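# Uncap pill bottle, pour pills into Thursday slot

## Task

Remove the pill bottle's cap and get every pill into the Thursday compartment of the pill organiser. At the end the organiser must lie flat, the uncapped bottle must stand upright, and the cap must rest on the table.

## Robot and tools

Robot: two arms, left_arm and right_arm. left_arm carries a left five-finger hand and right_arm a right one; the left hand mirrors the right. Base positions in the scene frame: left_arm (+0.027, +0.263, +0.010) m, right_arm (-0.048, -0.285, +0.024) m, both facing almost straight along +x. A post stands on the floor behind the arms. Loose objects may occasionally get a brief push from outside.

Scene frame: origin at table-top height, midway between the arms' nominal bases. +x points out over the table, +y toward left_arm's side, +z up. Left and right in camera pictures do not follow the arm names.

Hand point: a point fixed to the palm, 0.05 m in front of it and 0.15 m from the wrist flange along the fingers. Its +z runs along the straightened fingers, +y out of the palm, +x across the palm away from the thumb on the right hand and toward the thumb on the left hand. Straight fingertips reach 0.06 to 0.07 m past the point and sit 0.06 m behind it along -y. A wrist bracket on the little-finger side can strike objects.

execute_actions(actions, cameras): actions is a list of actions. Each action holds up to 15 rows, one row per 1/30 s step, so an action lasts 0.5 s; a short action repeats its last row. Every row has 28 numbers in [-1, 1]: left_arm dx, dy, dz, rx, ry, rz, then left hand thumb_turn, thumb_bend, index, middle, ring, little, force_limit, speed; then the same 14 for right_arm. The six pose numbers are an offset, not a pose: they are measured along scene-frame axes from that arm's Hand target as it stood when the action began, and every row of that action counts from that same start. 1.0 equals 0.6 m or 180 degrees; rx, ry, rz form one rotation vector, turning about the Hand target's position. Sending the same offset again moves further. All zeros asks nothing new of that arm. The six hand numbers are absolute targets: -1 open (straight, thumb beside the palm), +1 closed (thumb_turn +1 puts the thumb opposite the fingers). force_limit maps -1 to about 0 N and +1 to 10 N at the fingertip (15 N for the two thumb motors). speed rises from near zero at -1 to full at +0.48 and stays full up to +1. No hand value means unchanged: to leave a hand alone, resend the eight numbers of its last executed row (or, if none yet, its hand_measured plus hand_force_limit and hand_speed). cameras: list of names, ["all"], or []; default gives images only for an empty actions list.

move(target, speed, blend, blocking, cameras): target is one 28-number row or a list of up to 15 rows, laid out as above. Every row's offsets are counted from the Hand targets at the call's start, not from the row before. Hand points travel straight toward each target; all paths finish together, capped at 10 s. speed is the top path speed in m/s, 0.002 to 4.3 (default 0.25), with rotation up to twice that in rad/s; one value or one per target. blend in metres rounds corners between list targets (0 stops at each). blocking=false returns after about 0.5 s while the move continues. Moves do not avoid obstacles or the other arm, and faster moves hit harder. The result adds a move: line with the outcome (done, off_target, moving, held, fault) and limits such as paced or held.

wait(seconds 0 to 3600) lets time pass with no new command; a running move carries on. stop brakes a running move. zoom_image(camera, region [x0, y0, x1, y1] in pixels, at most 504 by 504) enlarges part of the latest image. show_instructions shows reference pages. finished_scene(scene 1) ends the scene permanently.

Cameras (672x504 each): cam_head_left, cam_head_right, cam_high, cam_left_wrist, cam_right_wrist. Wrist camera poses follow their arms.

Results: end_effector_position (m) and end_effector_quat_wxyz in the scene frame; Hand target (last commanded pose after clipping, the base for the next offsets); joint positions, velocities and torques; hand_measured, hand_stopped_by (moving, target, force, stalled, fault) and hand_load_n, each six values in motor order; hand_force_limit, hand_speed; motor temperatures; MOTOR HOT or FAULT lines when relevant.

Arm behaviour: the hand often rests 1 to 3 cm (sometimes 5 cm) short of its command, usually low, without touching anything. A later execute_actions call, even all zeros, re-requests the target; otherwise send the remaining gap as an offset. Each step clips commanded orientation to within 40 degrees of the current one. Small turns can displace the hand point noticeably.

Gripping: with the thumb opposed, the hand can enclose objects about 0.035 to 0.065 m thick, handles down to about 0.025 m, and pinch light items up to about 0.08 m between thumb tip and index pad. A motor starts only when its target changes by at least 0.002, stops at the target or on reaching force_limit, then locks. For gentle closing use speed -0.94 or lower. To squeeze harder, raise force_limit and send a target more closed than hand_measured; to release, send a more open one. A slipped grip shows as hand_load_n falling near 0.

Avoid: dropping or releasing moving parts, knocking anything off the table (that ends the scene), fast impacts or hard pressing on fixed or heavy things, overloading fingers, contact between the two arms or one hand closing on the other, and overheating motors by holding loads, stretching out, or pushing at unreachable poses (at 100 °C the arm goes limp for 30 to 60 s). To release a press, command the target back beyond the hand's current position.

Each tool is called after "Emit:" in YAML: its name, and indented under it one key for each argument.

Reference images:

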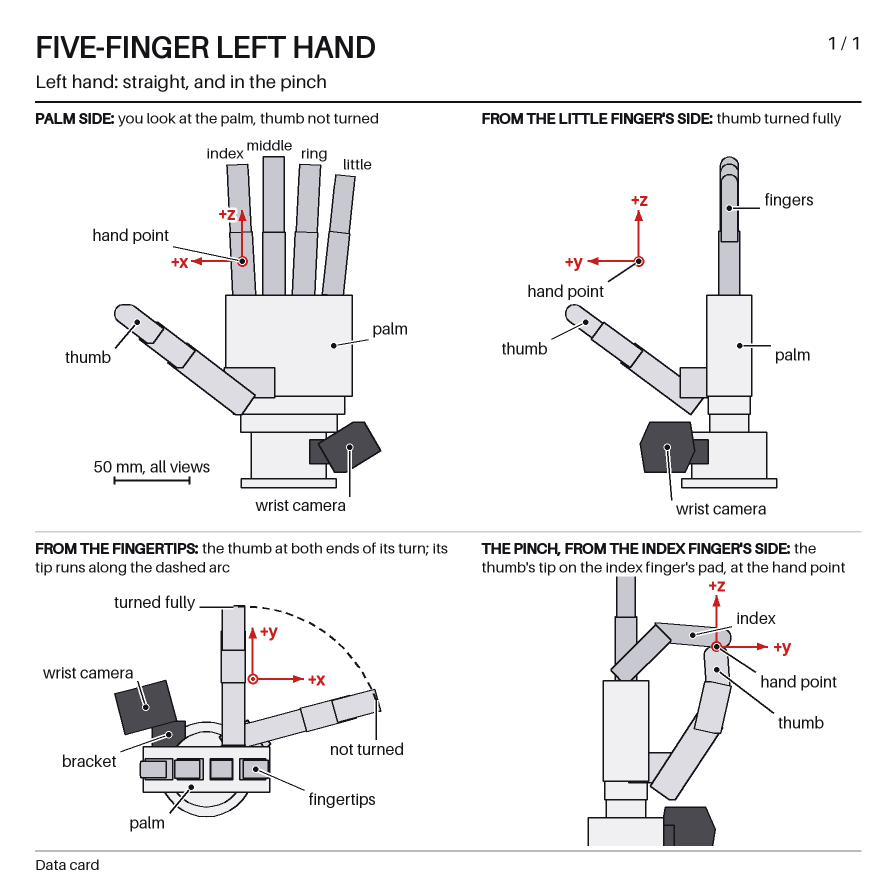

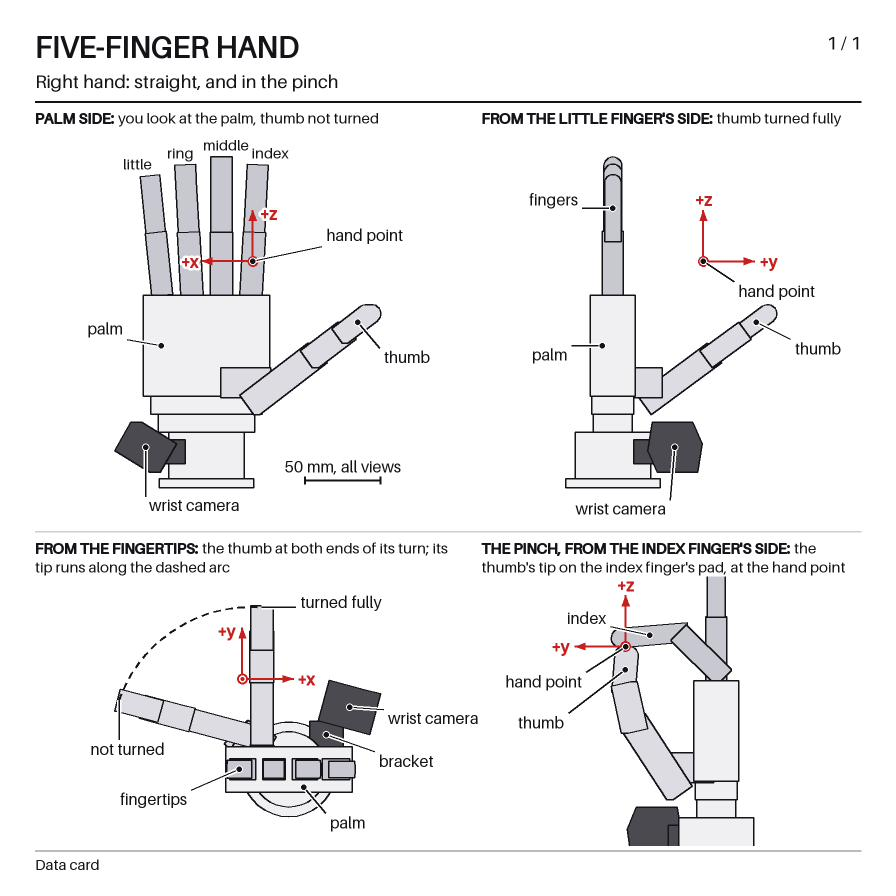

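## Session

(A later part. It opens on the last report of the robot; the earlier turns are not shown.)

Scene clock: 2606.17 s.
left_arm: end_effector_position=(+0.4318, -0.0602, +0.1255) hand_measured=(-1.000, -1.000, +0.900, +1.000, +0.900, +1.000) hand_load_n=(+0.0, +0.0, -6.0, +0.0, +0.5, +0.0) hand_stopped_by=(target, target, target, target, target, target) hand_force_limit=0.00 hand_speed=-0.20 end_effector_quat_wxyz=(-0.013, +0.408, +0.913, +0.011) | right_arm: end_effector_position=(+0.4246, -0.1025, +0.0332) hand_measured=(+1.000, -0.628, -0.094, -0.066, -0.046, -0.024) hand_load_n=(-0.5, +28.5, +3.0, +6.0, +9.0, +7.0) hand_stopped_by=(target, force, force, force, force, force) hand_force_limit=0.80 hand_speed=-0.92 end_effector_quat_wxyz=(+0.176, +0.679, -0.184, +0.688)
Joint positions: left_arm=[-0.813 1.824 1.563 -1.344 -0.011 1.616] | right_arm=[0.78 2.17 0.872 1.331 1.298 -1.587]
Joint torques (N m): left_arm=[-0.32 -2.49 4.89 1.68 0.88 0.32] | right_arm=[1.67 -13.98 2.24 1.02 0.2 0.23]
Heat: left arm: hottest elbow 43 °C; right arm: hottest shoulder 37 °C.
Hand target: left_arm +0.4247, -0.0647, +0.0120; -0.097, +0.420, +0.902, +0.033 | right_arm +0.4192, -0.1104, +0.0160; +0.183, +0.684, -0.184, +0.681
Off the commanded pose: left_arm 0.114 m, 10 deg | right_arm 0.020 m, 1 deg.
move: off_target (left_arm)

Emit:
wait:
  seconds: 0.1
  cameras: ["cam_high","cam_head_right","cam_left_wrist"]

Emit:
zoom_image:
  camera: "cam_high"
  region: [270, 160, 370, 290]

Emit:
zoom_image:
  camera: "cam_head_right"
  region: [300, 160, 440, 300]

Emit:
zoom_image:
  camera: "cam_left_wrist"
  region: [250, 0, 520, 260]

Scene clock: 2609.43 s.
left_arm: end_effector_position=(+0.4318, -0.0602, +0.1255) hand_measured=(-1.000, -1.000, +0.900, +1.000, +0.900, +1.000) hand_load_n=(+0.0, +0.0, -6.0, +0.0, +0.0, +0.0) hand_stopped_by=(target, target, target, target, target, target) hand_force_limit=0.00 hand_speed=-0.20 end_effector_quat_wxyz=(-0.013, +0.408, +0.913, +0.011) | right_arm: end_effector_position=(+0.4246, -0.1025, +0.0332) hand_measured=(+1.000, -0.628, -0.094, -0.066, -0.046, -0.024) hand_load_n=(-0.5, +28.5, +3.0, +5.5, +9.5, +7.0) hand_stopped_by=(target, force, force, force, force, force) hand_force_limit=0.80 hand_speed=-0.92 end_effector_quat_wxyz=(+0.176, +0.679, -0.184, +0.688)
Joint positions: left_arm=[-0.813 1.824 1.563 -1.344 -0.011 1.616] | right_arm=[0.78 2.17 0.872 1.331 1.298 -1.587]
Joint torques (N m): left_arm=[-0.32 -2.78 4.88 1.69 0.9 0.33] | right_arm=[1.67 -13.98 2.25 1.02 0.19 0.23]
Heat: left arm: hottest elbow 43 °C; right arm: hottest shoulder 37 °C.
Hand target: left_arm +0.4247, -0.0647, +0.0120; -0.097, +0.420, +0.902, +0.033 | right_arm +0.4192, -0.1104, +0.0160; +0.183, +0.684, -0.184, +0.681
Off the commanded pose: left_arm 0.114 m, 10 deg | right_arm 0.020 m, 1 deg.
wait: 0.10 s; at rest from the start
cam_left_wrist: T_world_to_cam=[[-0.92216, -0.38676, 0.00632, 0.37943], [-0.3099, 0.7485, 0.58627, 0.09916], [-0.23148, 0.53868, -0.81009, 0.34765]] pos_world=[0.4611, -0.11474, 0.22109]
Images, in order (width x height): cam_head_right 672x504, cam_high 672x504, cam_left_wrist 672x504.

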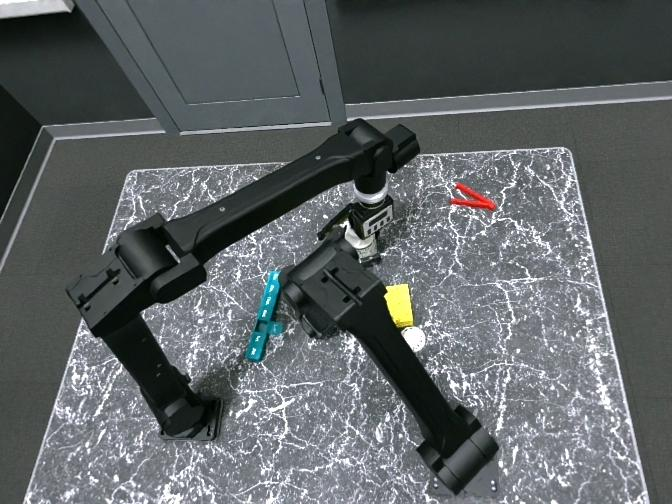

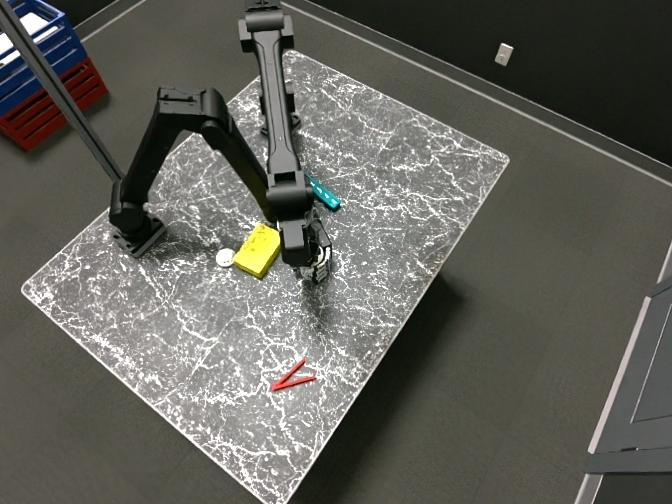

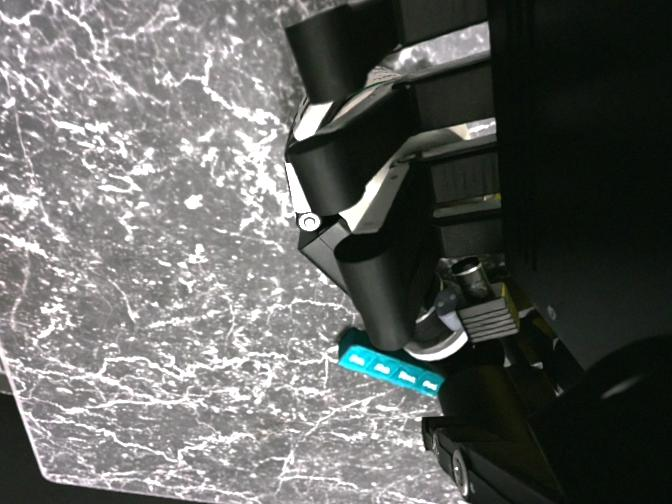

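Scaled by 3.877 from the camera's image (finer frame: 960x720).

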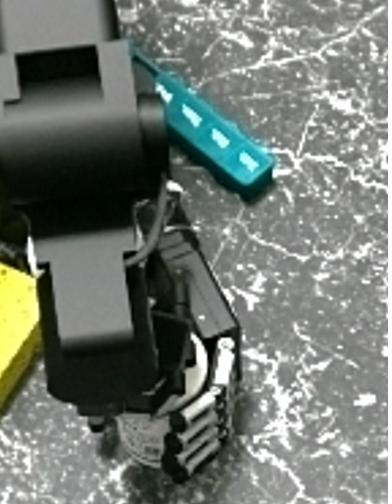

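Scaled by 3.600 from the camera's image (finer frame: 960x720).

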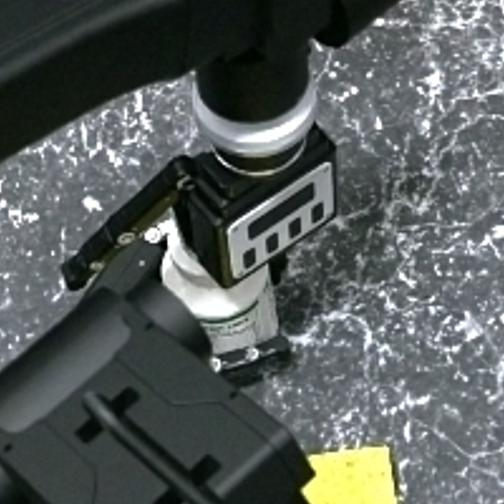

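Scaled by 1.867 from the camera's image (finer frame: 960x720).

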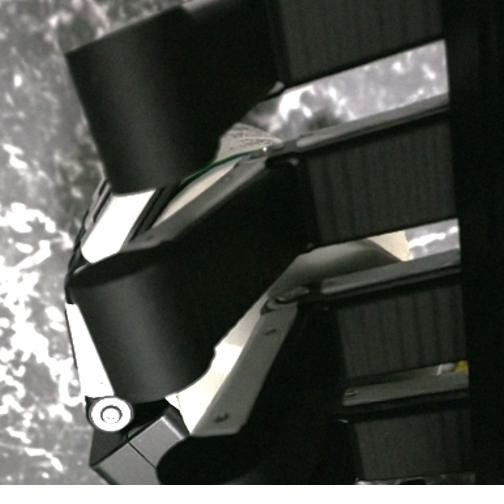

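Emit:
move:
  target:
    - [0,0,0.1,-0.022,-0.024,0,-1,-1,0.9,1,0.9,1,0,-0.2,0,0,0,0,0,0,1,0.5,0.6,0.6,0.6,0.5,0.8,-0.92]
    - [0,0,0.32,-0.045,-0.047,0,-1,-1,0.9,1,0.9,1,0,-0.2,0,0,0,0,0,0,1,0.5,0.6,0.6,0.6,0.5,0.8,-0.92]
  speed: 0.12
  blend: 0.02
  cameras: ["cam_head_left","cam_left_wrist","cam_head_right"]

Emit:
zoom_image:
  camera: "cam_left_wrist"
  region: [200, 0, 560, 360]

Emit:
zoom_image:
  camera: "cam_head_left"
  region: [310, 170, 430, 290]

Scene clock: 2654.50 s.
left_arm: end_effector_position=(+0.4205, -0.0512, +0.1857) hand_measured=(-1.000, -1.000, +0.900, +1.000, +0.900, +1.000) hand_load_n=(+0.0, +0.0, +0.0, +0.0, +0.0, +0.0) hand_stopped_by=(target, target, target, target, target, target) hand_force_limit=0.00 hand_speed=-0.20 end_effector_quat_wxyz=(-0.018, +0.417, +0.909, +0.008) | right_arm: end_effector_position=(+0.4239, -0.1033, +0.0341) hand_measured=(+1.000, -0.628, -0.094, -0.066, -0.046, -0.024) hand_load_n=(+0.0, +27.0, +7.0, +6.5, +5.5, +1.5) hand_stopped_by=(target, force, force, force, force, force) hand_force_limit=0.80 hand_speed=-0.92 end_effector_quat_wxyz=(+0.182, +0.680, -0.181, +0.687)
Joint positions: left_arm=[-0.814 1.757 1.632 -1.486 -0.002 1.635] | right_arm=[0.78 2.17 0.872 1.331 1.301 -1.601]
Joint torques (N m): left_arm=[-0.67 -14.8 13.6 -0.49 0.19 0.12] | right_arm=[1.67 -13.86 2.26 1.16 0.05 0.33]
Motor temperatures (°C): left_arm=[28 31 42 28 33 31] | right_arm=[28 36 31 32 31 28]
Heat: left arm: hottest elbow 42 °C; right arm: hottest shoulder 36 °C.
Hand target: left_arm +0.4247, -0.0648, +0.2041; +0.000, +0.422, +0.906, +0.000 | right_arm +0.4192, -0.1104, +0.0160; +0.183, +0.684, -0.184, +0.681
Off the commanded pose: left_arm 0.023 m, 2 deg | right_arm 0.020 m, 1 deg.
move: off_target (left_arm)
cam_left_wrist: T_world_to_cam=[[-0.92918, -0.36916, 0.01844, 0.37376], [-0.28846, 0.75545, 0.58829, 0.04466], [-0.2311, 0.54131, -0.80844, 0.3887]] pos_world=[0.45, -0.10616, 0.28108]
Images, in order (width x height): cam_head_left 672x504, cam_head_right 672x504, cam_left_wrist 672x504.

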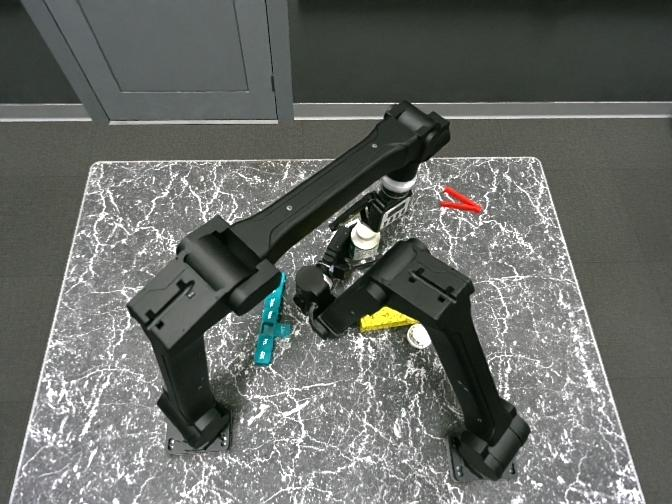

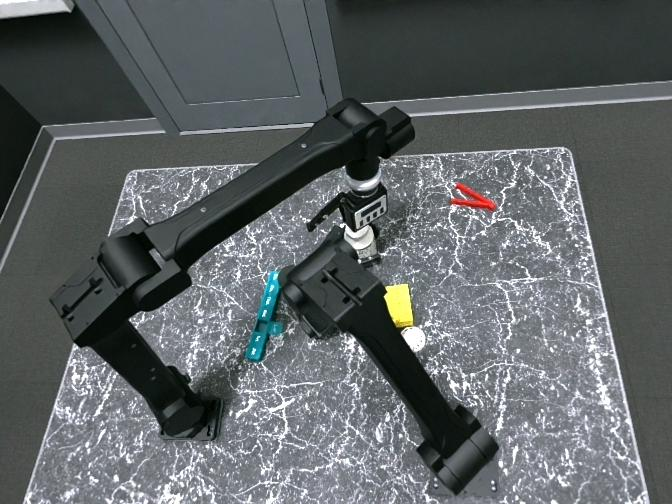

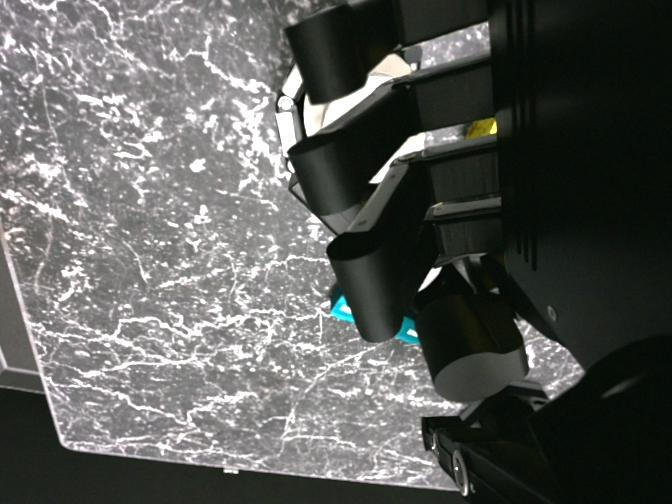

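Scaled by 1.400 from the camera's image (finer frame: 960x720).

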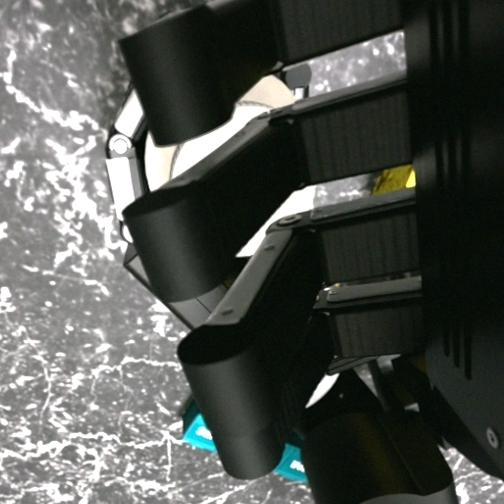

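Scaled by 4.200 from the camera's image (finer frame: 960x720).

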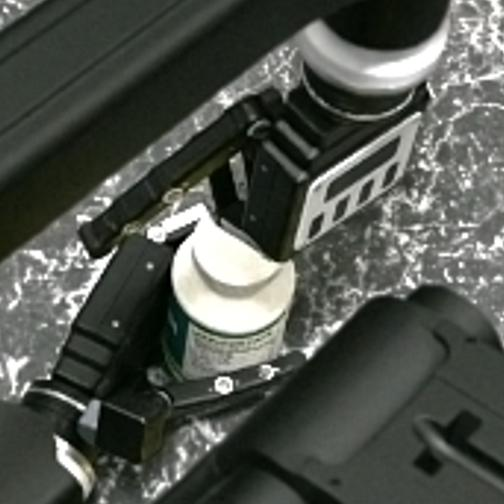

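Emit:
move:
  target:
    - [0,0,0.1,0,0,0,-1,-1,-1,-1,-1,-1,0,-0.2,0,0,0,0,0,0,1,0.5,0.6,0.6,0.6,0.5,0.8,-0.92]
  speed: 0.12
  cameras: ["cam_head_left","cam_left_wrist","cam_head_right"]

Emit:
zoom_image:
  camera: "cam_left_wrist"
  region: [200, 0, 560, 360]

Emit:
zoom_image:
  camera: "cam_head_left"
  region: [310, 170, 430, 290]

Scene clock: 2674.37 s.
left_arm: end_effector_position=(+0.4217, -0.0524, +0.2439) hand_measured=(-1.000, -1.000, -1.000, -1.000, -1.000, -1.000) hand_load_n=(+0.0, +0.0, +0.0, +0.0, +0.0, +0.0) hand_stopped_by=(target, target, target, target, target, target) hand_force_limit=0.00 hand_speed=-0.20 end_effector_quat_wxyz=(-0.021, +0.417, +0.909, +0.009) | right_arm: end_effector_position=(+0.4239, -0.1033, +0.0341) hand_measured=(+1.000, -0.628, -0.094, -0.066, -0.046, -0.024) hand_load_n=(+0.0, +27.0, +7.0, +6.0, +5.0, +2.0) hand_stopped_by=(target, force, force, force, force, force) hand_force_limit=0.80 hand_speed=-0.92 end_effector_quat_wxyz=(+0.182, +0.680, -0.181, +0.687)
Joint positions: left_arm=[-0.814 1.757 1.785 -1.643 -0.002 1.635] | right_arm=[0.78 2.17 0.872 1.331 1.301 -1.601]
Joint torques (N m): left_arm=[-0.56 -14.74 14.22 -0.42 0.21 0.11] | right_arm=[1.73 -13.86 2.26 1.16 0.05 0.33]
Heat: left arm: hottest elbow 46 °C; right arm: hottest shoulder 37 °C.
Hand target: left_arm +0.4246, -0.0647, +0.2641; +0.000, +0.422, +0.906, +0.000 | right_arm +0.4192, -0.1104, +0.0160; +0.183, +0.684, -0.184, +0.681
Off the commanded pose: left_arm 0.024 m, 3 deg | right_arm 0.020 m, 1 deg.
move: off_target (left_arm)
cam_left_wrist: T_world_to_cam=[[-0.92915, -0.36916, 0.02015, 0.37288], [-0.28654, 0.7535, 0.59173, 0.0098], [-0.23362, 0.54403, -0.80589, 0.43715]] pos_world=[0.45139, -0.10755, 0.33898]
Images, in order (width x height): cam_head_left 672x504, cam_head_right 672x504, cam_left_wrist 672x504.

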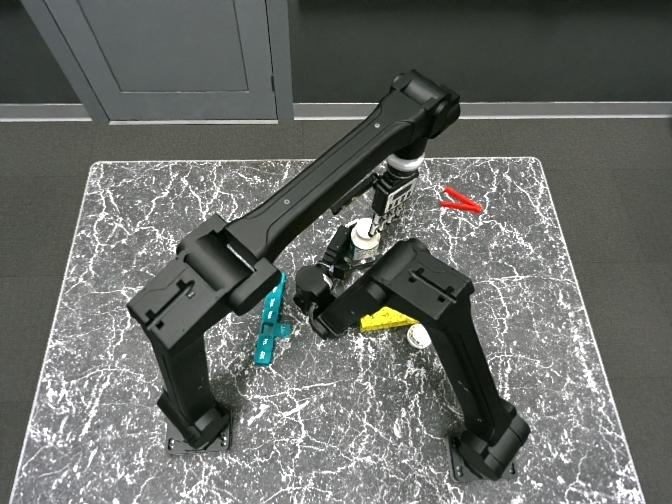

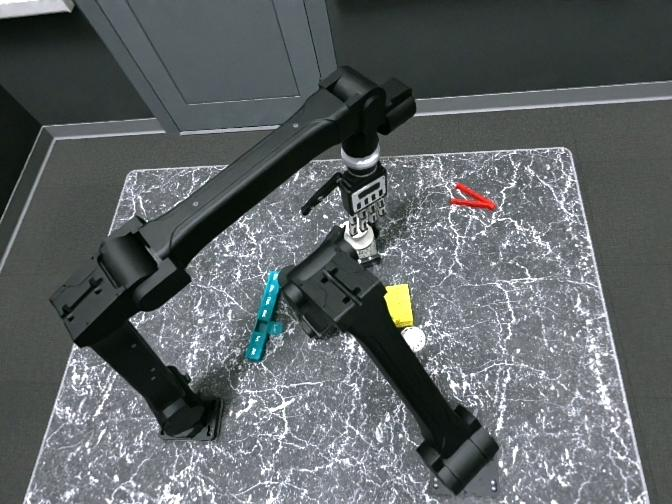

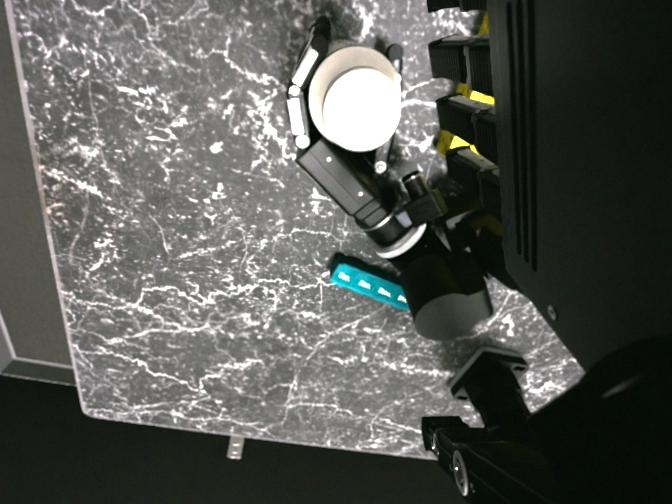

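Scaled by 1.400 from the camera's image (finer frame: 960x720).

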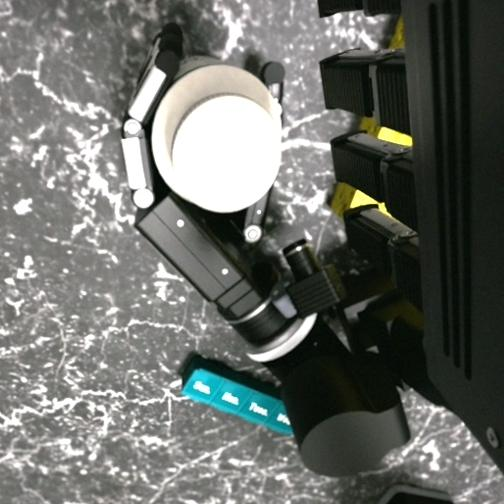

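Scaled by 4.200 from the camera's image (finer frame: 960x720).

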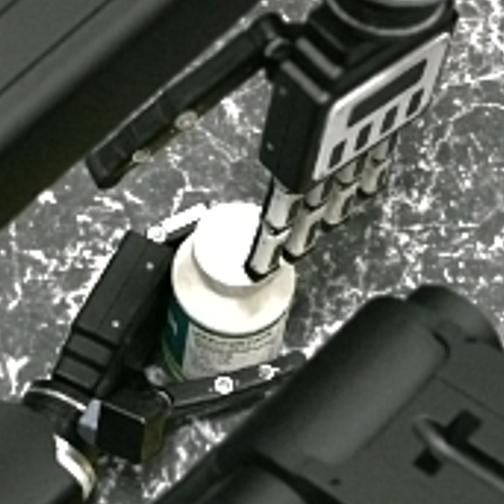

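Emit:
move:
  target:
    - [-0.029,-0.09,-0.02,-0.3367,0.0590,0.4045,-1,-1,-1,-1,-1,-1,0,-0.2,0,0,0,0,0,0,1,0.5,0.6,0.6,0.6,0.5,0.8,-0.92]
    - [-0.029,-0.0345,-0.135,-0.3367,0.0590,0.4045,1,-0.68,-0.4,-0.42,-1,-1,-0.5,-0.4,0,0,0,0,0,0,1,0.5,0.6,0.6,0.6,0.5,0.8,-0.92]
  speed: 0.2
  cameras: ["cam_left_wrist"]

Emit:
zoom_image:
  camera: "cam_left_wrist"
  region: [200, 80, 450, 330]

Scene clock: 2752.00 s.
left_arm: end_effector_position=(+0.3994, -0.0879, +0.1791) hand_measured=(+1.000, -0.680, -0.400, -0.420, -1.000, -1.000) hand_load_n=(+0.0, +0.0, +0.0, +0.0, +0.0, +0.0) hand_stopped_by=(target, target, target, target, target, target) hand_force_limit=-0.50 hand_speed=-0.40 end_effector_quat_wxyz=(+0.115, -0.229, +0.853, -0.454) | right_arm: end_effector_position=(+0.4239, -0.1033, +0.0341) hand_measured=(+1.000, -0.628, -0.094, -0.066, -0.046, -0.024) hand_load_n=(+0.0, +26.5, +7.0, +6.5, +5.5, +2.0) hand_stopped_by=(target, force, force, force, force, force) hand_force_limit=0.80 hand_speed=-0.92 end_effector_quat_wxyz=(+0.182, +0.680, -0.181, +0.687)
Joint positions: left_arm=[-0.602 1.317 0.937 -0.272 0.389 0.267] | right_arm=[0.78 2.17 0.872 1.331 1.301 -1.601]
Joint torques (N m): left_arm=[1.67 -9.41 10.66 1.89 0.49 0.21] | right_arm=[1.67 -13.86 2.26 1.16 0.05 0.33]
Motor temperatures (°C): left_arm=[28 33 48 27 32 31] | right_arm=[28 37 31 32 31 28]
Heat: left arm: hottest elbow 48 °C; right arm: hottest shoulder 37 °C.
Hand target: left_arm +0.4074, -0.0855, +0.1831; +0.124, -0.227, +0.849, -0.461 | right_arm +0.4192, -0.1104, +0.0160; +0.183, +0.684, -0.184, +0.681
Off the commanded pose: left_arm 0.009 m, 1 deg | right_arm 0.020 m, 1 deg.
move: done
cam_left_wrist: T_world_to_cam=[[-0.0136, -0.61423, 0.78901, -0.18448], [-0.98452, 0.14615, 0.09681, 0.38263], [-0.17477, -0.77548, -0.6067, 0.22392]] pos_world=[0.41333, 0.00441, 0.24437]

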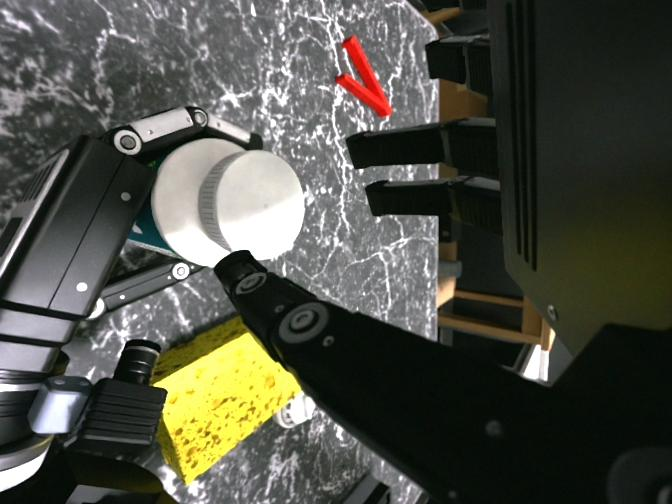

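Scaled by 2.016 from the camera's image (finer frame: 960x720).

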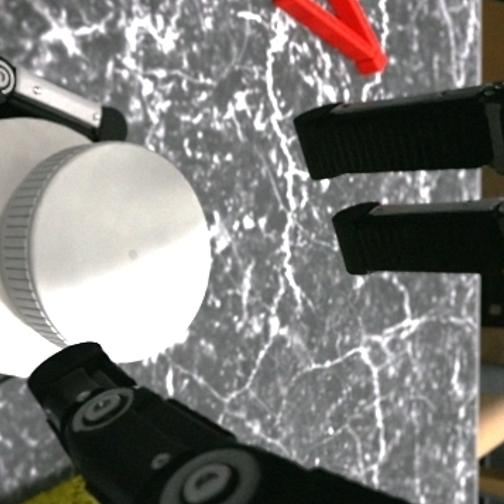

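Emit:
move:
  target:
    - [0.0,0.0045,-0.079,0,0,0,1,-0.68,-0.4,-0.42,-1,-1,-0.5,-0.4,0,0,0,0,0,0,1,0.5,0.6,0.6,0.6,0.5,0.8,-0.92]
  speed: 0.06
  cameras: ["cam_left_wrist"]

Emit:
zoom_image:
  camera: "cam_left_wrist"
  region: [220, 80, 470, 330]

Scene clock: 2759.73 s.
left_arm: end_effector_position=(+0.3990, -0.0863, +0.1360) hand_measured=(+1.000, -0.680, -0.400, -0.420, -1.000, -1.000) hand_load_n=(+0.0, +0.0, +0.0, +0.0, +0.0, +0.0) hand_stopped_by=(target, target, target, target, target, target) hand_force_limit=-0.50 hand_speed=-0.40 end_effector_quat_wxyz=(+0.116, -0.227, +0.852, -0.457) | right_arm: end_effector_position=(+0.4239, -0.1033, +0.0341) hand_measured=(+1.000, -0.628, -0.094, -0.066, -0.046, -0.024) hand_load_n=(+0.0, +27.0, +7.0, +6.5, +5.5, +2.0) hand_stopped_by=(target, force, force, force, force, force) hand_force_limit=0.80 hand_speed=-0.92 end_effector_quat_wxyz=(+0.182, +0.680, -0.181, +0.687)
Joint positions: left_arm=[-0.598 1.366 0.855 -0.133 0.394 0.27] | right_arm=[0.78 2.17 0.872 1.331 1.301 -1.601]
Joint torques (N m): left_arm=[1.96 -9 10.02 1.87 0.5 0.22] | right_arm=[1.67 -13.86 2.26 1.16 0.05 0.33]
Heat: left arm: hottest elbow 48 °C; right arm: hottest shoulder 37 °C.
Hand target: left_arm +0.4074, -0.0827, +0.1357; +0.124, -0.227, +0.849, -0.461 | right_arm +0.4192, -0.1104, +0.0160; +0.183, +0.684, -0.184, +0.681
Off the commanded pose: left_arm 0.009 m, 1 deg | right_arm 0.020 m, 1 deg.
move: done
cam_left_wrist: T_world_to_cam=[[-0.0201, -0.61026, 0.79195, -0.14703], [-0.98485, 0.14854, 0.08946, 0.38749], [-0.17223, -0.77815, -0.604, 0.19736]] pos_world=[0.41265, 0.00629, 0.20098]

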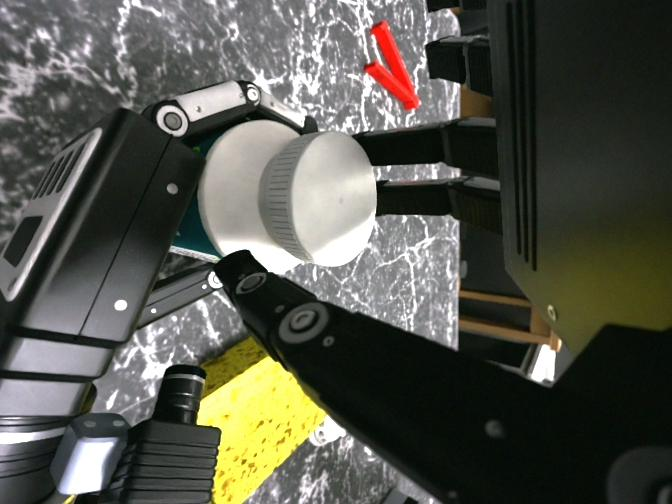

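Scaled by 2.016 from the camera's image (finer frame: 960x720).

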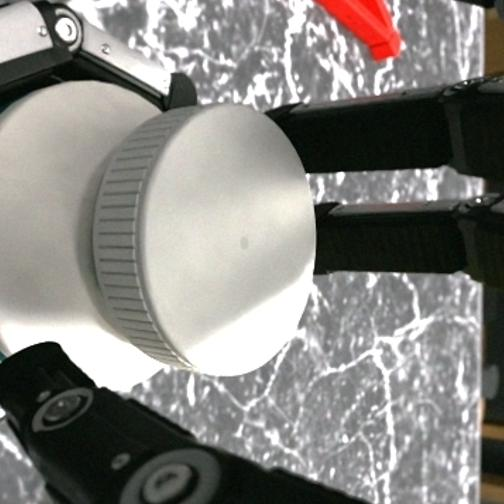

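Emit:
move:
  target:
    - [0.0017,0.0035,0.042,0,0,0,1,-0.68,-0.4,-0.42,-1,-1,-0.5,-0.4,0,0,0,0,0,0,1,0.5,0.6,0.6,0.6,0.5,0.8,-0.92]
    - [0.0017,0.0035,0.042,0,0,0,1,-0.68,-0.4,0.46,-1,-1,-0.5,-0.4,0,0,0,0,0,0,1,0.5,0.6,0.6,0.6,0.5,0.8,-0.92]
    - [0.0017,0.0035,0.00,0,0,0,1,-0.68,-0.4,0.46,-1,-1,-0.5,-0.4,0,0,0,0,0,0,1,0.5,0.6,0.6,0.6,0.5,0.8,-0.92]
    - [0.0017,0.0035,-0.003,0,0,0,1,0.25,0.1,0.46,-1,-1,1,-0.85,0,0,0,0,0,0,1,0.5,0.6,0.6,0.6,0.5,0.8,-0.92]
  speed: 0.08
  cameras: ["cam_left_wrist"]

Emit:
zoom_image:
  camera: "cam_left_wrist"
  region: [220, 80, 470, 330]

Scene clock: 2779.20 s.
left_arm: end_effector_position=(+0.4024, -0.0866, +0.1348) hand_measured=(+1.000, -0.402, -0.112, -0.372, -1.000, -1.000) hand_load_n=(+0.5, +14.5, +15.5, +0.0, -0.5, +0.0) hand_stopped_by=(target, force, force, force, target, target) hand_force_limit=1.00 hand_speed=-0.85 end_effector_quat_wxyz=(+0.118, -0.224, +0.850, -0.463) | right_arm: end_effector_position=(+0.4232, -0.1007, +0.0341) hand_measured=(+1.000, -0.628, -0.096, -0.066, -0.046, -0.024) hand_load_n=(+0.0, +26.5, +7.0, +6.5, +5.0, +1.5) hand_stopped_by=(target, force, force, force, force, force) hand_force_limit=0.80 hand_speed=-0.92 end_effector_quat_wxyz=(+0.179, +0.681, -0.179, +0.687)
Joint positions: left_arm=[-0.592 1.374 0.851 -0.11 0.404 0.274] | right_arm=[0.785 2.17 0.872 1.331 1.3 -1.6]
Joint torques (N m): left_arm=[1.79 -9.41 10 1.24 0.28 0.21] | right_arm=[1.26 -13.86 2.26 1.16 0.11 0.32]
Heat: left arm: hottest elbow 47 °C; right arm: hottest shoulder 37 °C.
Hand target: left_arm +0.4085, -0.0806, +0.1339; +0.124, -0.227, +0.849, -0.461 | right_arm +0.4191, -0.1103, +0.0159; +0.183, +0.685, -0.184, +0.681
Off the commanded pose: left_arm 0.009 m, 1 deg | right_arm 0.021 m, 1 deg.
move: done; target 2's new numbers were sent with left_arm's hand 0.029 m and 3 deg from that target
cam_left_wrist: T_world_to_cam=[[-0.03041, -0.60221, 0.79776, -0.14215], [-0.98499, 0.15372, 0.0785, 0.3929], [-0.1699, -0.7834, -0.59784, 0.19475]] pos_world=[0.41577, 0.00656, 0.19899]

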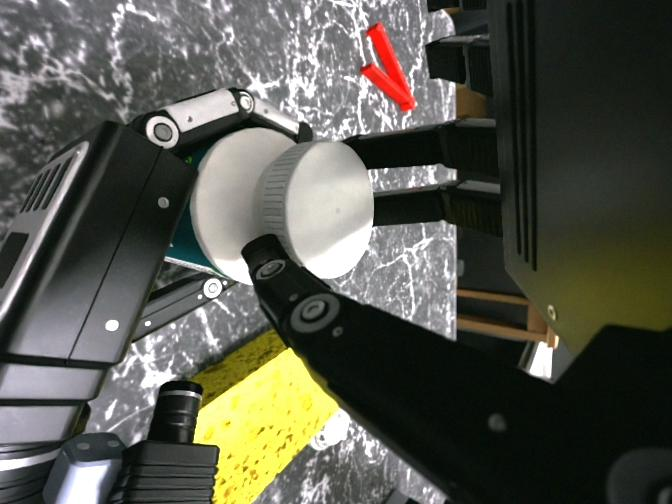

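Scaled by 2.016 from the camera's image (finer frame: 960x720).

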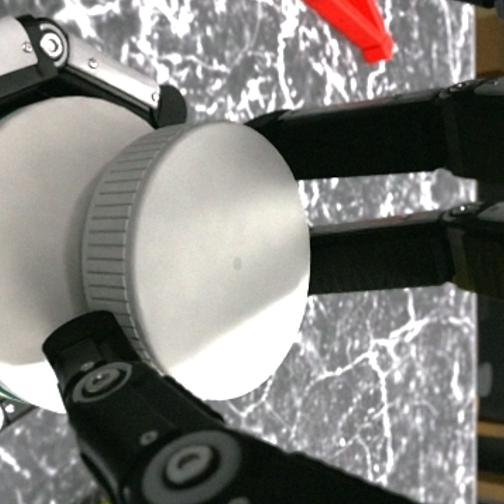

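Emit:
move:
  target:
    - [0,0.001,0.005,0,0,0,1,-0.68,-0.4,-0.42,-1,-1,-0.5,-0.4,0,0,0,0,0,0,1,0.5,0.6,0.6,0.6,0.5,0.8,-0.92]
    - [0,0.001,0.09,0,0,0,1,-0.68,-0.4,-0.42,-1,-1,-0.5,-0.4,0,0,0,0,0,0,1,0.5,0.6,0.6,0.6,0.5,0.8,-0.92]
  speed: 0.08
  cameras: []

Emit:
move:
  target:
    - [0,0,0,0,0,0,1,-0.68,-0.4,0.46,-1,-1,-0.5,-0.4,0,0,0,0,0,0,1,0.5,0.6,0.6,0.6,0.5,0.8,-0.92]
    - [0,-0.03,0,0,0,0,1,-0.68,-0.4,0.46,-1,-1,-0.5,-0.4,0,0,0,0,0,0,1,0.5,0.6,0.6,0.6,0.5,0.8,-0.92]
    - [0,0,-0.05,0,0,0,1,-0.68,-0.4,0.46,-1,-1,-0.5,-0.4,0,0,0,0,0,0,1,0.5,0.6,0.6,0.6,0.5,0.8,-0.92]
  speed: 0.1
  cameras: ["cam_left_wrist"]

Scene clock: 2787.33 s.
left_arm: end_effector_position=(+0.3882, -0.0770, +0.1594) hand_measured=(+1.000, -0.680, -0.400, -0.420, -1.000, -1.000) hand_load_n=(+0.0, -0.5, +0.0, +0.0, +0.0, +0.0) hand_stopped_by=(target, target, target, target, target, target) hand_force_limit=-0.50 hand_speed=-0.40 end_effector_quat_wxyz=(+0.103, -0.232, +0.858, -0.446) | right_arm: end_effector_position=(+0.4231, -0.1008, +0.0340) hand_measured=(+1.000, -0.628, -0.096, -0.066, -0.046, -0.024) hand_load_n=(+0.0, +26.5, +7.0, +6.5, +5.0, +2.0) hand_stopped_by=(target, force, force, force, force, force) hand_force_limit=0.80 hand_speed=-0.92 end_effector_quat_wxyz=(+0.179, +0.681, -0.180, +0.687)
Joint positions: left_arm=[-0.592 1.312 0.889 -0.262 0.404 0.274] | right_arm=[0.785 2.17 0.872 1.331 1.301 -1.599]
Joint torques (N m): left_arm=[1.85 -9.82 14.86 0.81 0.32 0.22] | right_arm=[1.32 -13.86 2.26 1.14 0.09 0.32]
Heat: left arm: hottest elbow 48 °C; right arm: hottest shoulder 37 °C.
Hand target: left_arm +0.4084, -0.0801, +0.1880; +0.124, -0.227, +0.849, -0.461 | right_arm +0.4191, -0.1103, +0.0159; +0.183, +0.685, -0.184, +0.681
Off the commanded pose: left_arm 0.035 m, 3 deg | right_arm 0.021 m, 1 deg.
move: off_target (left_arm)

Scene clock: 2789.97 s.
left_arm: end_effector_position=(+0.4000, -0.0834, +0.1583) hand_measured=(+1.000, -0.680, -0.400, +0.460, -1.000, -1.000) hand_load_n=(+0.0, +0.0, +0.0, +0.0, +0.0, +0.0) hand_stopped_by=(target, target, target, target, target, target) hand_force_limit=-0.50 hand_speed=-0.40 end_effector_quat_wxyz=(+0.117, -0.227, +0.852, -0.457) | right_arm: end_effector_position=(+0.4231, -0.1008, +0.0340) hand_measured=(+1.000, -0.628, -0.096, -0.066, -0.046, -0.024) hand_load_n=(+0.0, +26.5, +7.0, +6.5, +5.5, +2.0) hand_stopped_by=(target, force, force, force, force, force) hand_force_limit=0.80 hand_speed=-0.92 end_effector_quat_wxyz=(+0.179, +0.681, -0.180, +0.687)
Joint positions: left_arm=[-0.591 1.334 0.889 -0.202 0.399 0.274] | right_arm=[0.785 2.17 0.872 1.331 1.301 -1.599]
Joint torques (N m): left_arm=[1.9 -8.88 10.3 1.87 0.5 0.21] | right_arm=[1.32 -13.86 2.25 1.14 0.09 0.32]
Heat: left arm: hottest elbow 48 °C; right arm: hottest shoulder 37 °C.
Hand target: left_arm +0.4085, -0.0800, +0.1579; +0.124, -0.227, +0.849, -0.461 | right_arm +0.4191, -0.1103, +0.0159; +0.183, +0.685, -0.184, +0.681
Off the commanded pose: left_arm 0.009 m, 1 deg | right_arm 0.021 m, 1 deg.
move: done
cam_left_wrist: T_world_to_cam=[[-0.02001, -0.61023, 0.79197, -0.16288], [-0.98496, 0.14801, 0.08916, 0.38605], [-0.17163, -0.77828, -0.60401, 0.21307]] pos_world=[0.41355, 0.00929, 0.22328]

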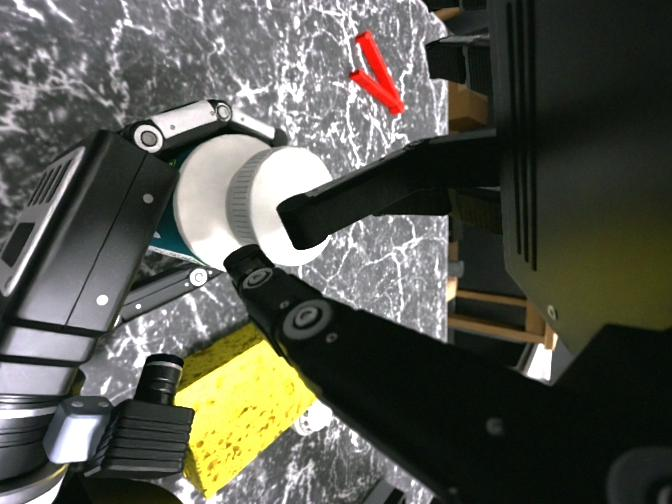

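Emit:
move:
  target:
    - [0,-0.001,-0.038,0,0,0,1,-0.68,-0.4,0.46,-1,-1,-0.5,-0.4,0,0,0,0,0,0,1,0.5,0.6,0.6,0.6,0.5,0.8,-0.92]
    - [0,-0.001,-0.038,0,0,0,1,0.25,0.1,0.46,-1,-1,1,-0.85,0,0,0,0,0,0,1,0.5,0.6,0.6,0.6,0.5,0.8,-0.92]
  speed: 0.06
  cameras: ["cam_left_wrist"]

Scene clock: 2795.40 s.
left_arm: end_effector_position=(+0.4030, -0.0862, +0.1364) hand_measured=(+1.000, -0.416, -0.112, +0.460, -1.000, -1.000) hand_load_n=(+0.5, +14.5, +14.5, -1.0, +0.0, +0.0) hand_stopped_by=(target, force, force, target, target, target) hand_force_limit=1.00 hand_speed=-0.85 end_effector_quat_wxyz=(+0.119, -0.224, +0.849, -0.463) | right_arm: end_effector_position=(+0.4232, -0.1003, +0.0343) hand_measured=(+1.000, -0.628, -0.096, -0.066, -0.046, -0.024) hand_load_n=(+0.0, +26.5, +7.0, +6.5, +5.0, +1.5) hand_stopped_by=(target, force, force, force, force, force) hand_force_limit=0.80 hand_speed=-0.92 end_effector_quat_wxyz=(+0.179, +0.681, -0.178, +0.687)
Joint positions: left_arm=[-0.591 1.372 0.854 -0.114 0.404 0.274] | right_arm=[0.786 2.17 0.872 1.331 1.299 -1.603]
Joint torques (N m): left_arm=[1.73 -9.41 9.94 1.28 0.3 0.2] | right_arm=[1.26 -13.86 2.26 1.2 0.16 0.34]
Heat: left arm: hottest elbow 47 °C; right arm: hottest shoulder 37 °C.
Hand target: left_arm +0.4084, -0.0806, +0.1351; +0.124, -0.227, +0.849, -0.461 | right_arm +0.4191, -0.1103, +0.0159; +0.183, +0.685, -0.184, +0.681
Off the commanded pose: left_arm 0.008 m, 1 deg | right_arm 0.021 m, 1 deg.
move: done
cam_left_wrist: T_world_to_cam=[[-0.03019, -0.60235, 0.79766, -0.14324], [-0.98524, 0.15247, 0.07784, 0.39345], [-0.16851, -0.78354, -0.59806, 0.19557]] pos_world=[0.41628, 0.00696, 0.20059]

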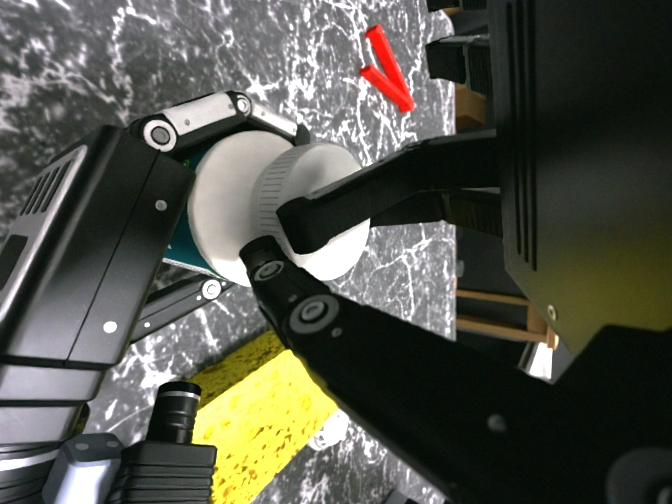

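Emit:
move:
  target:
    - [-0.006,0.0075,-0.065,0.015,0.0156,0,1,0.25,0.1,0.46,-1,-1,1,-0.85,0,0,0,0,0,0,1,0.5,0.6,0.6,0.6,0.5,0.8,-0.92]
    - [-0.014,0.018,-0.13,0.0299,0.0312,0,1,0.25,0.1,0.46,-1,-1,1,-0.85,0,0,0,0,0,0,1,0.5,0.6,0.6,0.6,0.5,0.8,-0.92]
  speed: 0.04
  cameras: ["cam_left_wrist"]

Scene clock: 2801.13 s.
left_arm: end_effector_position=(+0.4046, -0.0885, +0.1324) hand_measured=(+1.000, -0.416, -0.112, +0.460, -1.000, -1.000) hand_load_n=(+1.0, +15.0, +13.5, -3.5, +0.0, +0.0) hand_stopped_by=(target, force, force, target, target, target) hand_force_limit=1.00 hand_speed=-0.85 end_effector_quat_wxyz=(+0.117, -0.222, +0.849, -0.465) | right_arm: end_effector_position=(+0.4240, -0.1012, +0.0339) hand_measured=(+1.000, -0.628, -0.096, -0.066, -0.046, -0.024) hand_load_n=(+0.0, +27.0, +5.5, +6.5, +7.0, +4.0) hand_stopped_by=(target, force, force, force, force, force) hand_force_limit=0.80 hand_speed=-0.92 end_effector_quat_wxyz=(+0.178, +0.681, -0.180, +0.688)
Joint positions: left_arm=[-0.591 1.386 0.854 -0.099 0.41 0.274] | right_arm=[0.783 2.17 0.872 1.331 1.298 -1.597]
Joint torques (N m): left_arm=[1.73 -2.9 5.86 1.01 -0.49 0.45] | right_arm=[1.44 -13.86 2.26 1.13 0.22 0.3]
Heat: left arm: hottest elbow 47 °C; right arm: hottest shoulder 37 °C.
Hand target: left_arm +0.4000, -0.0698, +0.0571; +0.093, -0.243, +0.875, -0.409 | right_arm +0.4191, -0.1104, +0.0159; +0.183, +0.685, -0.184, +0.681
Off the commanded pose: left_arm 0.078 m, 8 deg | right_arm 0.021 m, 1 deg.
move: off_target (left_arm)
cam_left_wrist: T_world_to_cam=[[-0.03269, -0.59911, 0.8, -0.14037], [-0.98442, 0.15768, 0.07786, 0.39581], [-0.17279, -0.78499, -0.59493, 0.19282]] pos_world=[0.41837, 0.00485, 0.1962]

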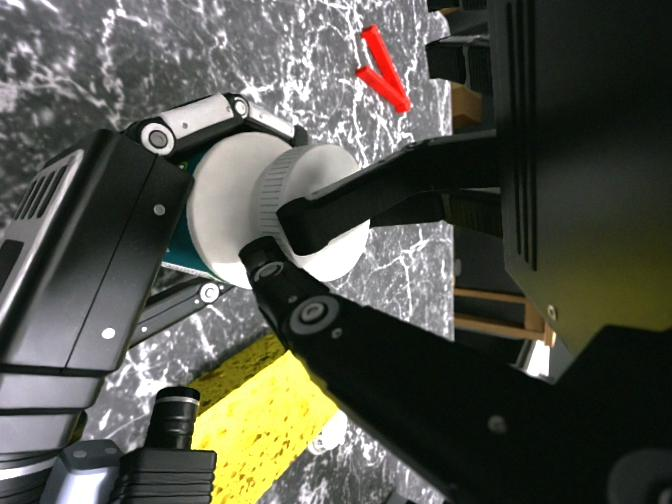

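Emit:
move:
  target:
    - [-0.008,0.0105,-0.075,0.0165,0.0172,0,1,0.25,0.1,0.46,-1,-1,1,-0.85,0,0,0,0,0,0,1,0.5,0.6,0.6,0.6,0.5,0.8,-0.92]
  speed: 0.04
  cameras: ["cam_left_wrist"]

Scene clock: 2804.43 s.
left_arm: end_effector_position=(+0.4066, -0.0906, +0.1279) hand_measured=(+1.000, -0.416, -0.112, +0.460, -1.000, -1.000) hand_load_n=(+1.0, +16.5, +11.5, -6.0, +0.0, +0.0) hand_stopped_by=(target, force, force, target, target, target) hand_force_limit=1.00 hand_speed=-0.85 end_effector_quat_wxyz=(+0.116, -0.221, +0.849, -0.466) | right_arm: end_effector_position=(+0.4252, -0.1032, +0.0334) hand_measured=(+1.000, -0.628, -0.096, -0.066, -0.046, -0.024) hand_load_n=(+0.0, +28.0, +4.0, +6.0, +8.5, +6.0) hand_stopped_by=(target, force, force, force, force, force) hand_force_limit=0.80 hand_speed=-0.92 end_effector_quat_wxyz=(+0.179, +0.680, -0.181, +0.687)
Joint positions: left_arm=[-0.591 1.401 0.854 -0.082 0.414 0.274] | right_arm=[0.778 2.171 0.872 1.331 1.295 -1.597]
Joint torques (N m): left_arm=[1.85 -0.09 3.64 0.5 -0.92 0.58] | right_arm=[1.85 -13.98 2.26 1.14 0.34 0.29]
Heat: left arm: hottest elbow 47 °C; right arm: hottest shoulder 37 °C.
Hand target: left_arm +0.3952, -0.0636, +0.0121; +0.075, -0.252, +0.887, -0.379 | right_arm +0.4191, -0.1103, +0.0159; +0.183, +0.685, -0.184, +0.681
Off the commanded pose: left_arm 0.120 m, 12 deg | right_arm 0.020 m, 1 deg.
move: off_target (left_arm)
cam_left_wrist: T_world_to_cam=[[-0.03451, -0.59688, 0.80159, -0.13729], [-0.98393, 0.16088, 0.07744, 0.39861], [-0.17519, -0.78604, -0.59284, 0.18946]] pos_world=[0.42066, 0.00284, 0.1915]

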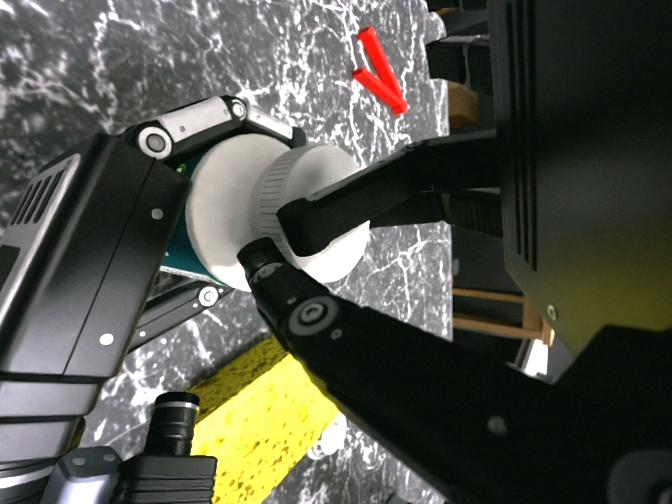

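Emit:
move:
  target:
    - [-0.006,0.008,0,0,0,0,1,0.25,0.1,0.46,-1,-1,1,-0.85,0,0,0,0,0,0,1,0.5,0.6,0.6,0.6,0.5,0.8,-0.92]
    - [-0.0045,0.004,0,0.0084,-0.0081,0.0555,1,0.25,0.1,0.46,-1,-1,1,-0.85,0,0,0,0,0,0,1,0.5,0.6,0.6,0.6,0.5,0.8,-0.92]
  speed: 0.1
  blend: 0.003
  cameras: ["cam_left_wrist"]

Scene clock: 2811.33 s.
left_arm: end_effector_position=(+0.4090, -0.0908, +0.1263) hand_measured=(+1.000, -0.416, -0.112, +0.460, -1.000, -1.000) hand_load_n=(-1.5, +16.0, +12.0, -9.5, +0.0, +0.0) hand_stopped_by=(target, force, force, target, target, target) hand_force_limit=1.00 hand_speed=-0.85 end_effector_quat_wxyz=(+0.157, -0.282, +0.828, -0.458) | right_arm: end_effector_position=(+0.4265, -0.1033, +0.0334) hand_measured=(+1.000, -0.628, -0.094, -0.066, -0.046, -0.024) hand_load_n=(+0.0, +28.5, +3.5, +6.0, +9.5, +6.5) hand_stopped_by=(target, force, force, force, force, force) hand_force_limit=0.80 hand_speed=-0.92 end_effector_quat_wxyz=(+0.180, +0.682, -0.176, +0.687)
Joint positions: left_arm=[-0.631 1.373 0.809 -0.016 0.252 0.163] | right_arm=[0.776 2.172 0.872 1.331 1.287 -1.604]
Joint torques (N m): left_arm=[1.08 -0.67 3.11 0.24 -1.74 0.29] | right_arm=[2.02 -13.98 2.29 1.26 0.68 0.33]
Heat: left arm: hottest elbow 46 °C; right arm: hottest shoulder 37 °C.
Hand target: left_arm +0.3925, -0.0610, +0.0120; +0.123, -0.322, +0.866, -0.363 | right_arm +0.4191, -0.1103, +0.0159; +0.183, +0.685, -0.184, +0.681
Off the commanded pose: left_arm 0.119 m, 13 deg | right_arm 0.020 m, 1 deg.
move: off_target (left_arm)
cam_left_wrist: T_world_to_cam=[[0.04552, -0.5935, 0.80354, -0.16866], [-0.99792, 0.00973, 0.06372, 0.39487], [-0.04564, -0.80477, -0.59183, 0.13407]] pos_world=[0.40784, 0.00395, 0.18971]

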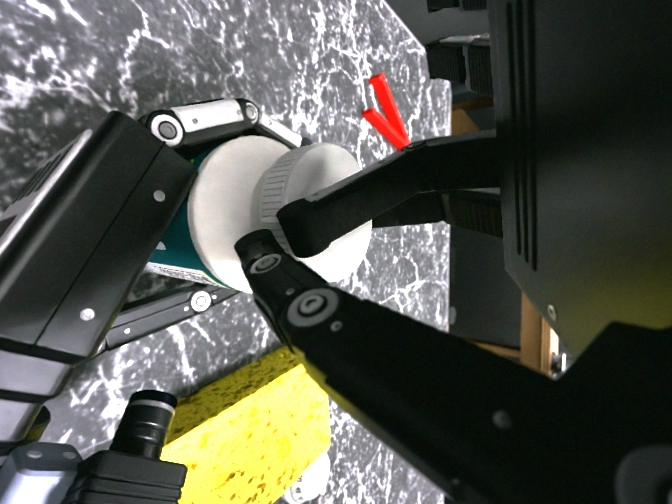

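Emit:
move:
  target:
    - [0.002,-0.003,0,0.0084,-0.0081,0.0555,1,0.25,0.1,0.46,-1,-1,1,-0.85,0,0,0,0,0,0,1,0.5,0.6,0.6,0.6,0.5,0.8,-0.92]
  speed: 0.1
  cameras: ["cam_left_wrist"]

Scene clock: 2814.80 s.
left_arm: end_effector_position=(+0.4111, -0.0938, +0.1272) hand_measured=(+1.000, -0.416, -0.112, +0.460, -1.000, -1.000) hand_load_n=(-1.5, +16.0, +12.0, -10.0, +0.0, +0.0) hand_stopped_by=(target, force, force, target, target, target) hand_force_limit=1.00 hand_speed=-0.85 end_effector_quat_wxyz=(+0.195, -0.363, +0.795, -0.445) | right_arm: end_effector_position=(+0.4270, -0.1036, +0.0333) hand_measured=(+1.000, -0.628, -0.094, -0.066, -0.046, -0.024) hand_load_n=(-0.5, +28.5, +3.5, +6.0, +9.5, +6.5) hand_stopped_by=(target, force, force, force, force, force) hand_force_limit=0.80 hand_speed=-0.92 end_effector_quat_wxyz=(+0.179, +0.682, -0.176, +0.687)
Joint positions: left_arm=[-0.69 1.354 0.787 0.01 0.048 0.016] | right_arm=[0.775 2.172 0.872 1.331 1.285 -1.602]
Joint torques (N m): left_arm=[1.14 -0.56 3.25 0.14 -1.2 0.32] | right_arm=[2.08 -14.04 2.29 1.25 0.74 0.32]
Heat: left arm: hottest elbow 46 °C; right arm: hottest shoulder 37 °C.
Hand target: left_arm +0.3938, -0.0628, +0.0121; +0.169, -0.390, +0.837, -0.343 | right_arm +0.4191, -0.1102, +0.0159; +0.183, +0.685, -0.184, +0.681
Off the commanded pose: left_arm 0.121 m, 13 deg | right_arm 0.020 m, 1 deg.
move: off_target (left_arm)
cam_left_wrist: T_world_to_cam=[[0.163, -0.56481, 0.80896, -0.21752], [-0.98104, -0.17989, 0.07208, 0.37115], [0.10481, -0.80538, -0.58342, 0.06926]] pos_world=[0.39231, -0.00031, 0.18962]

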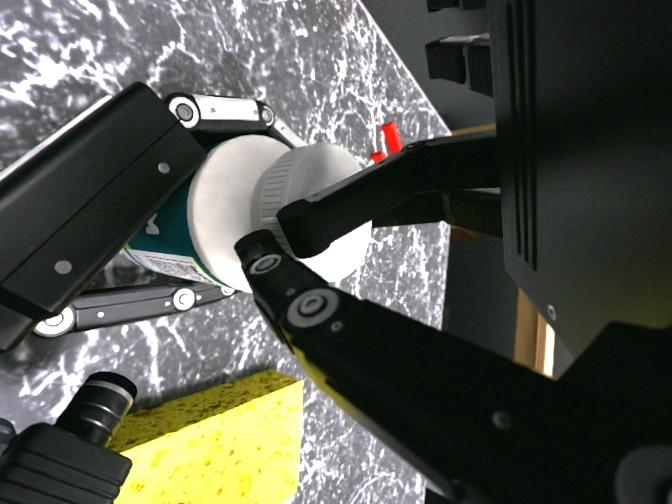

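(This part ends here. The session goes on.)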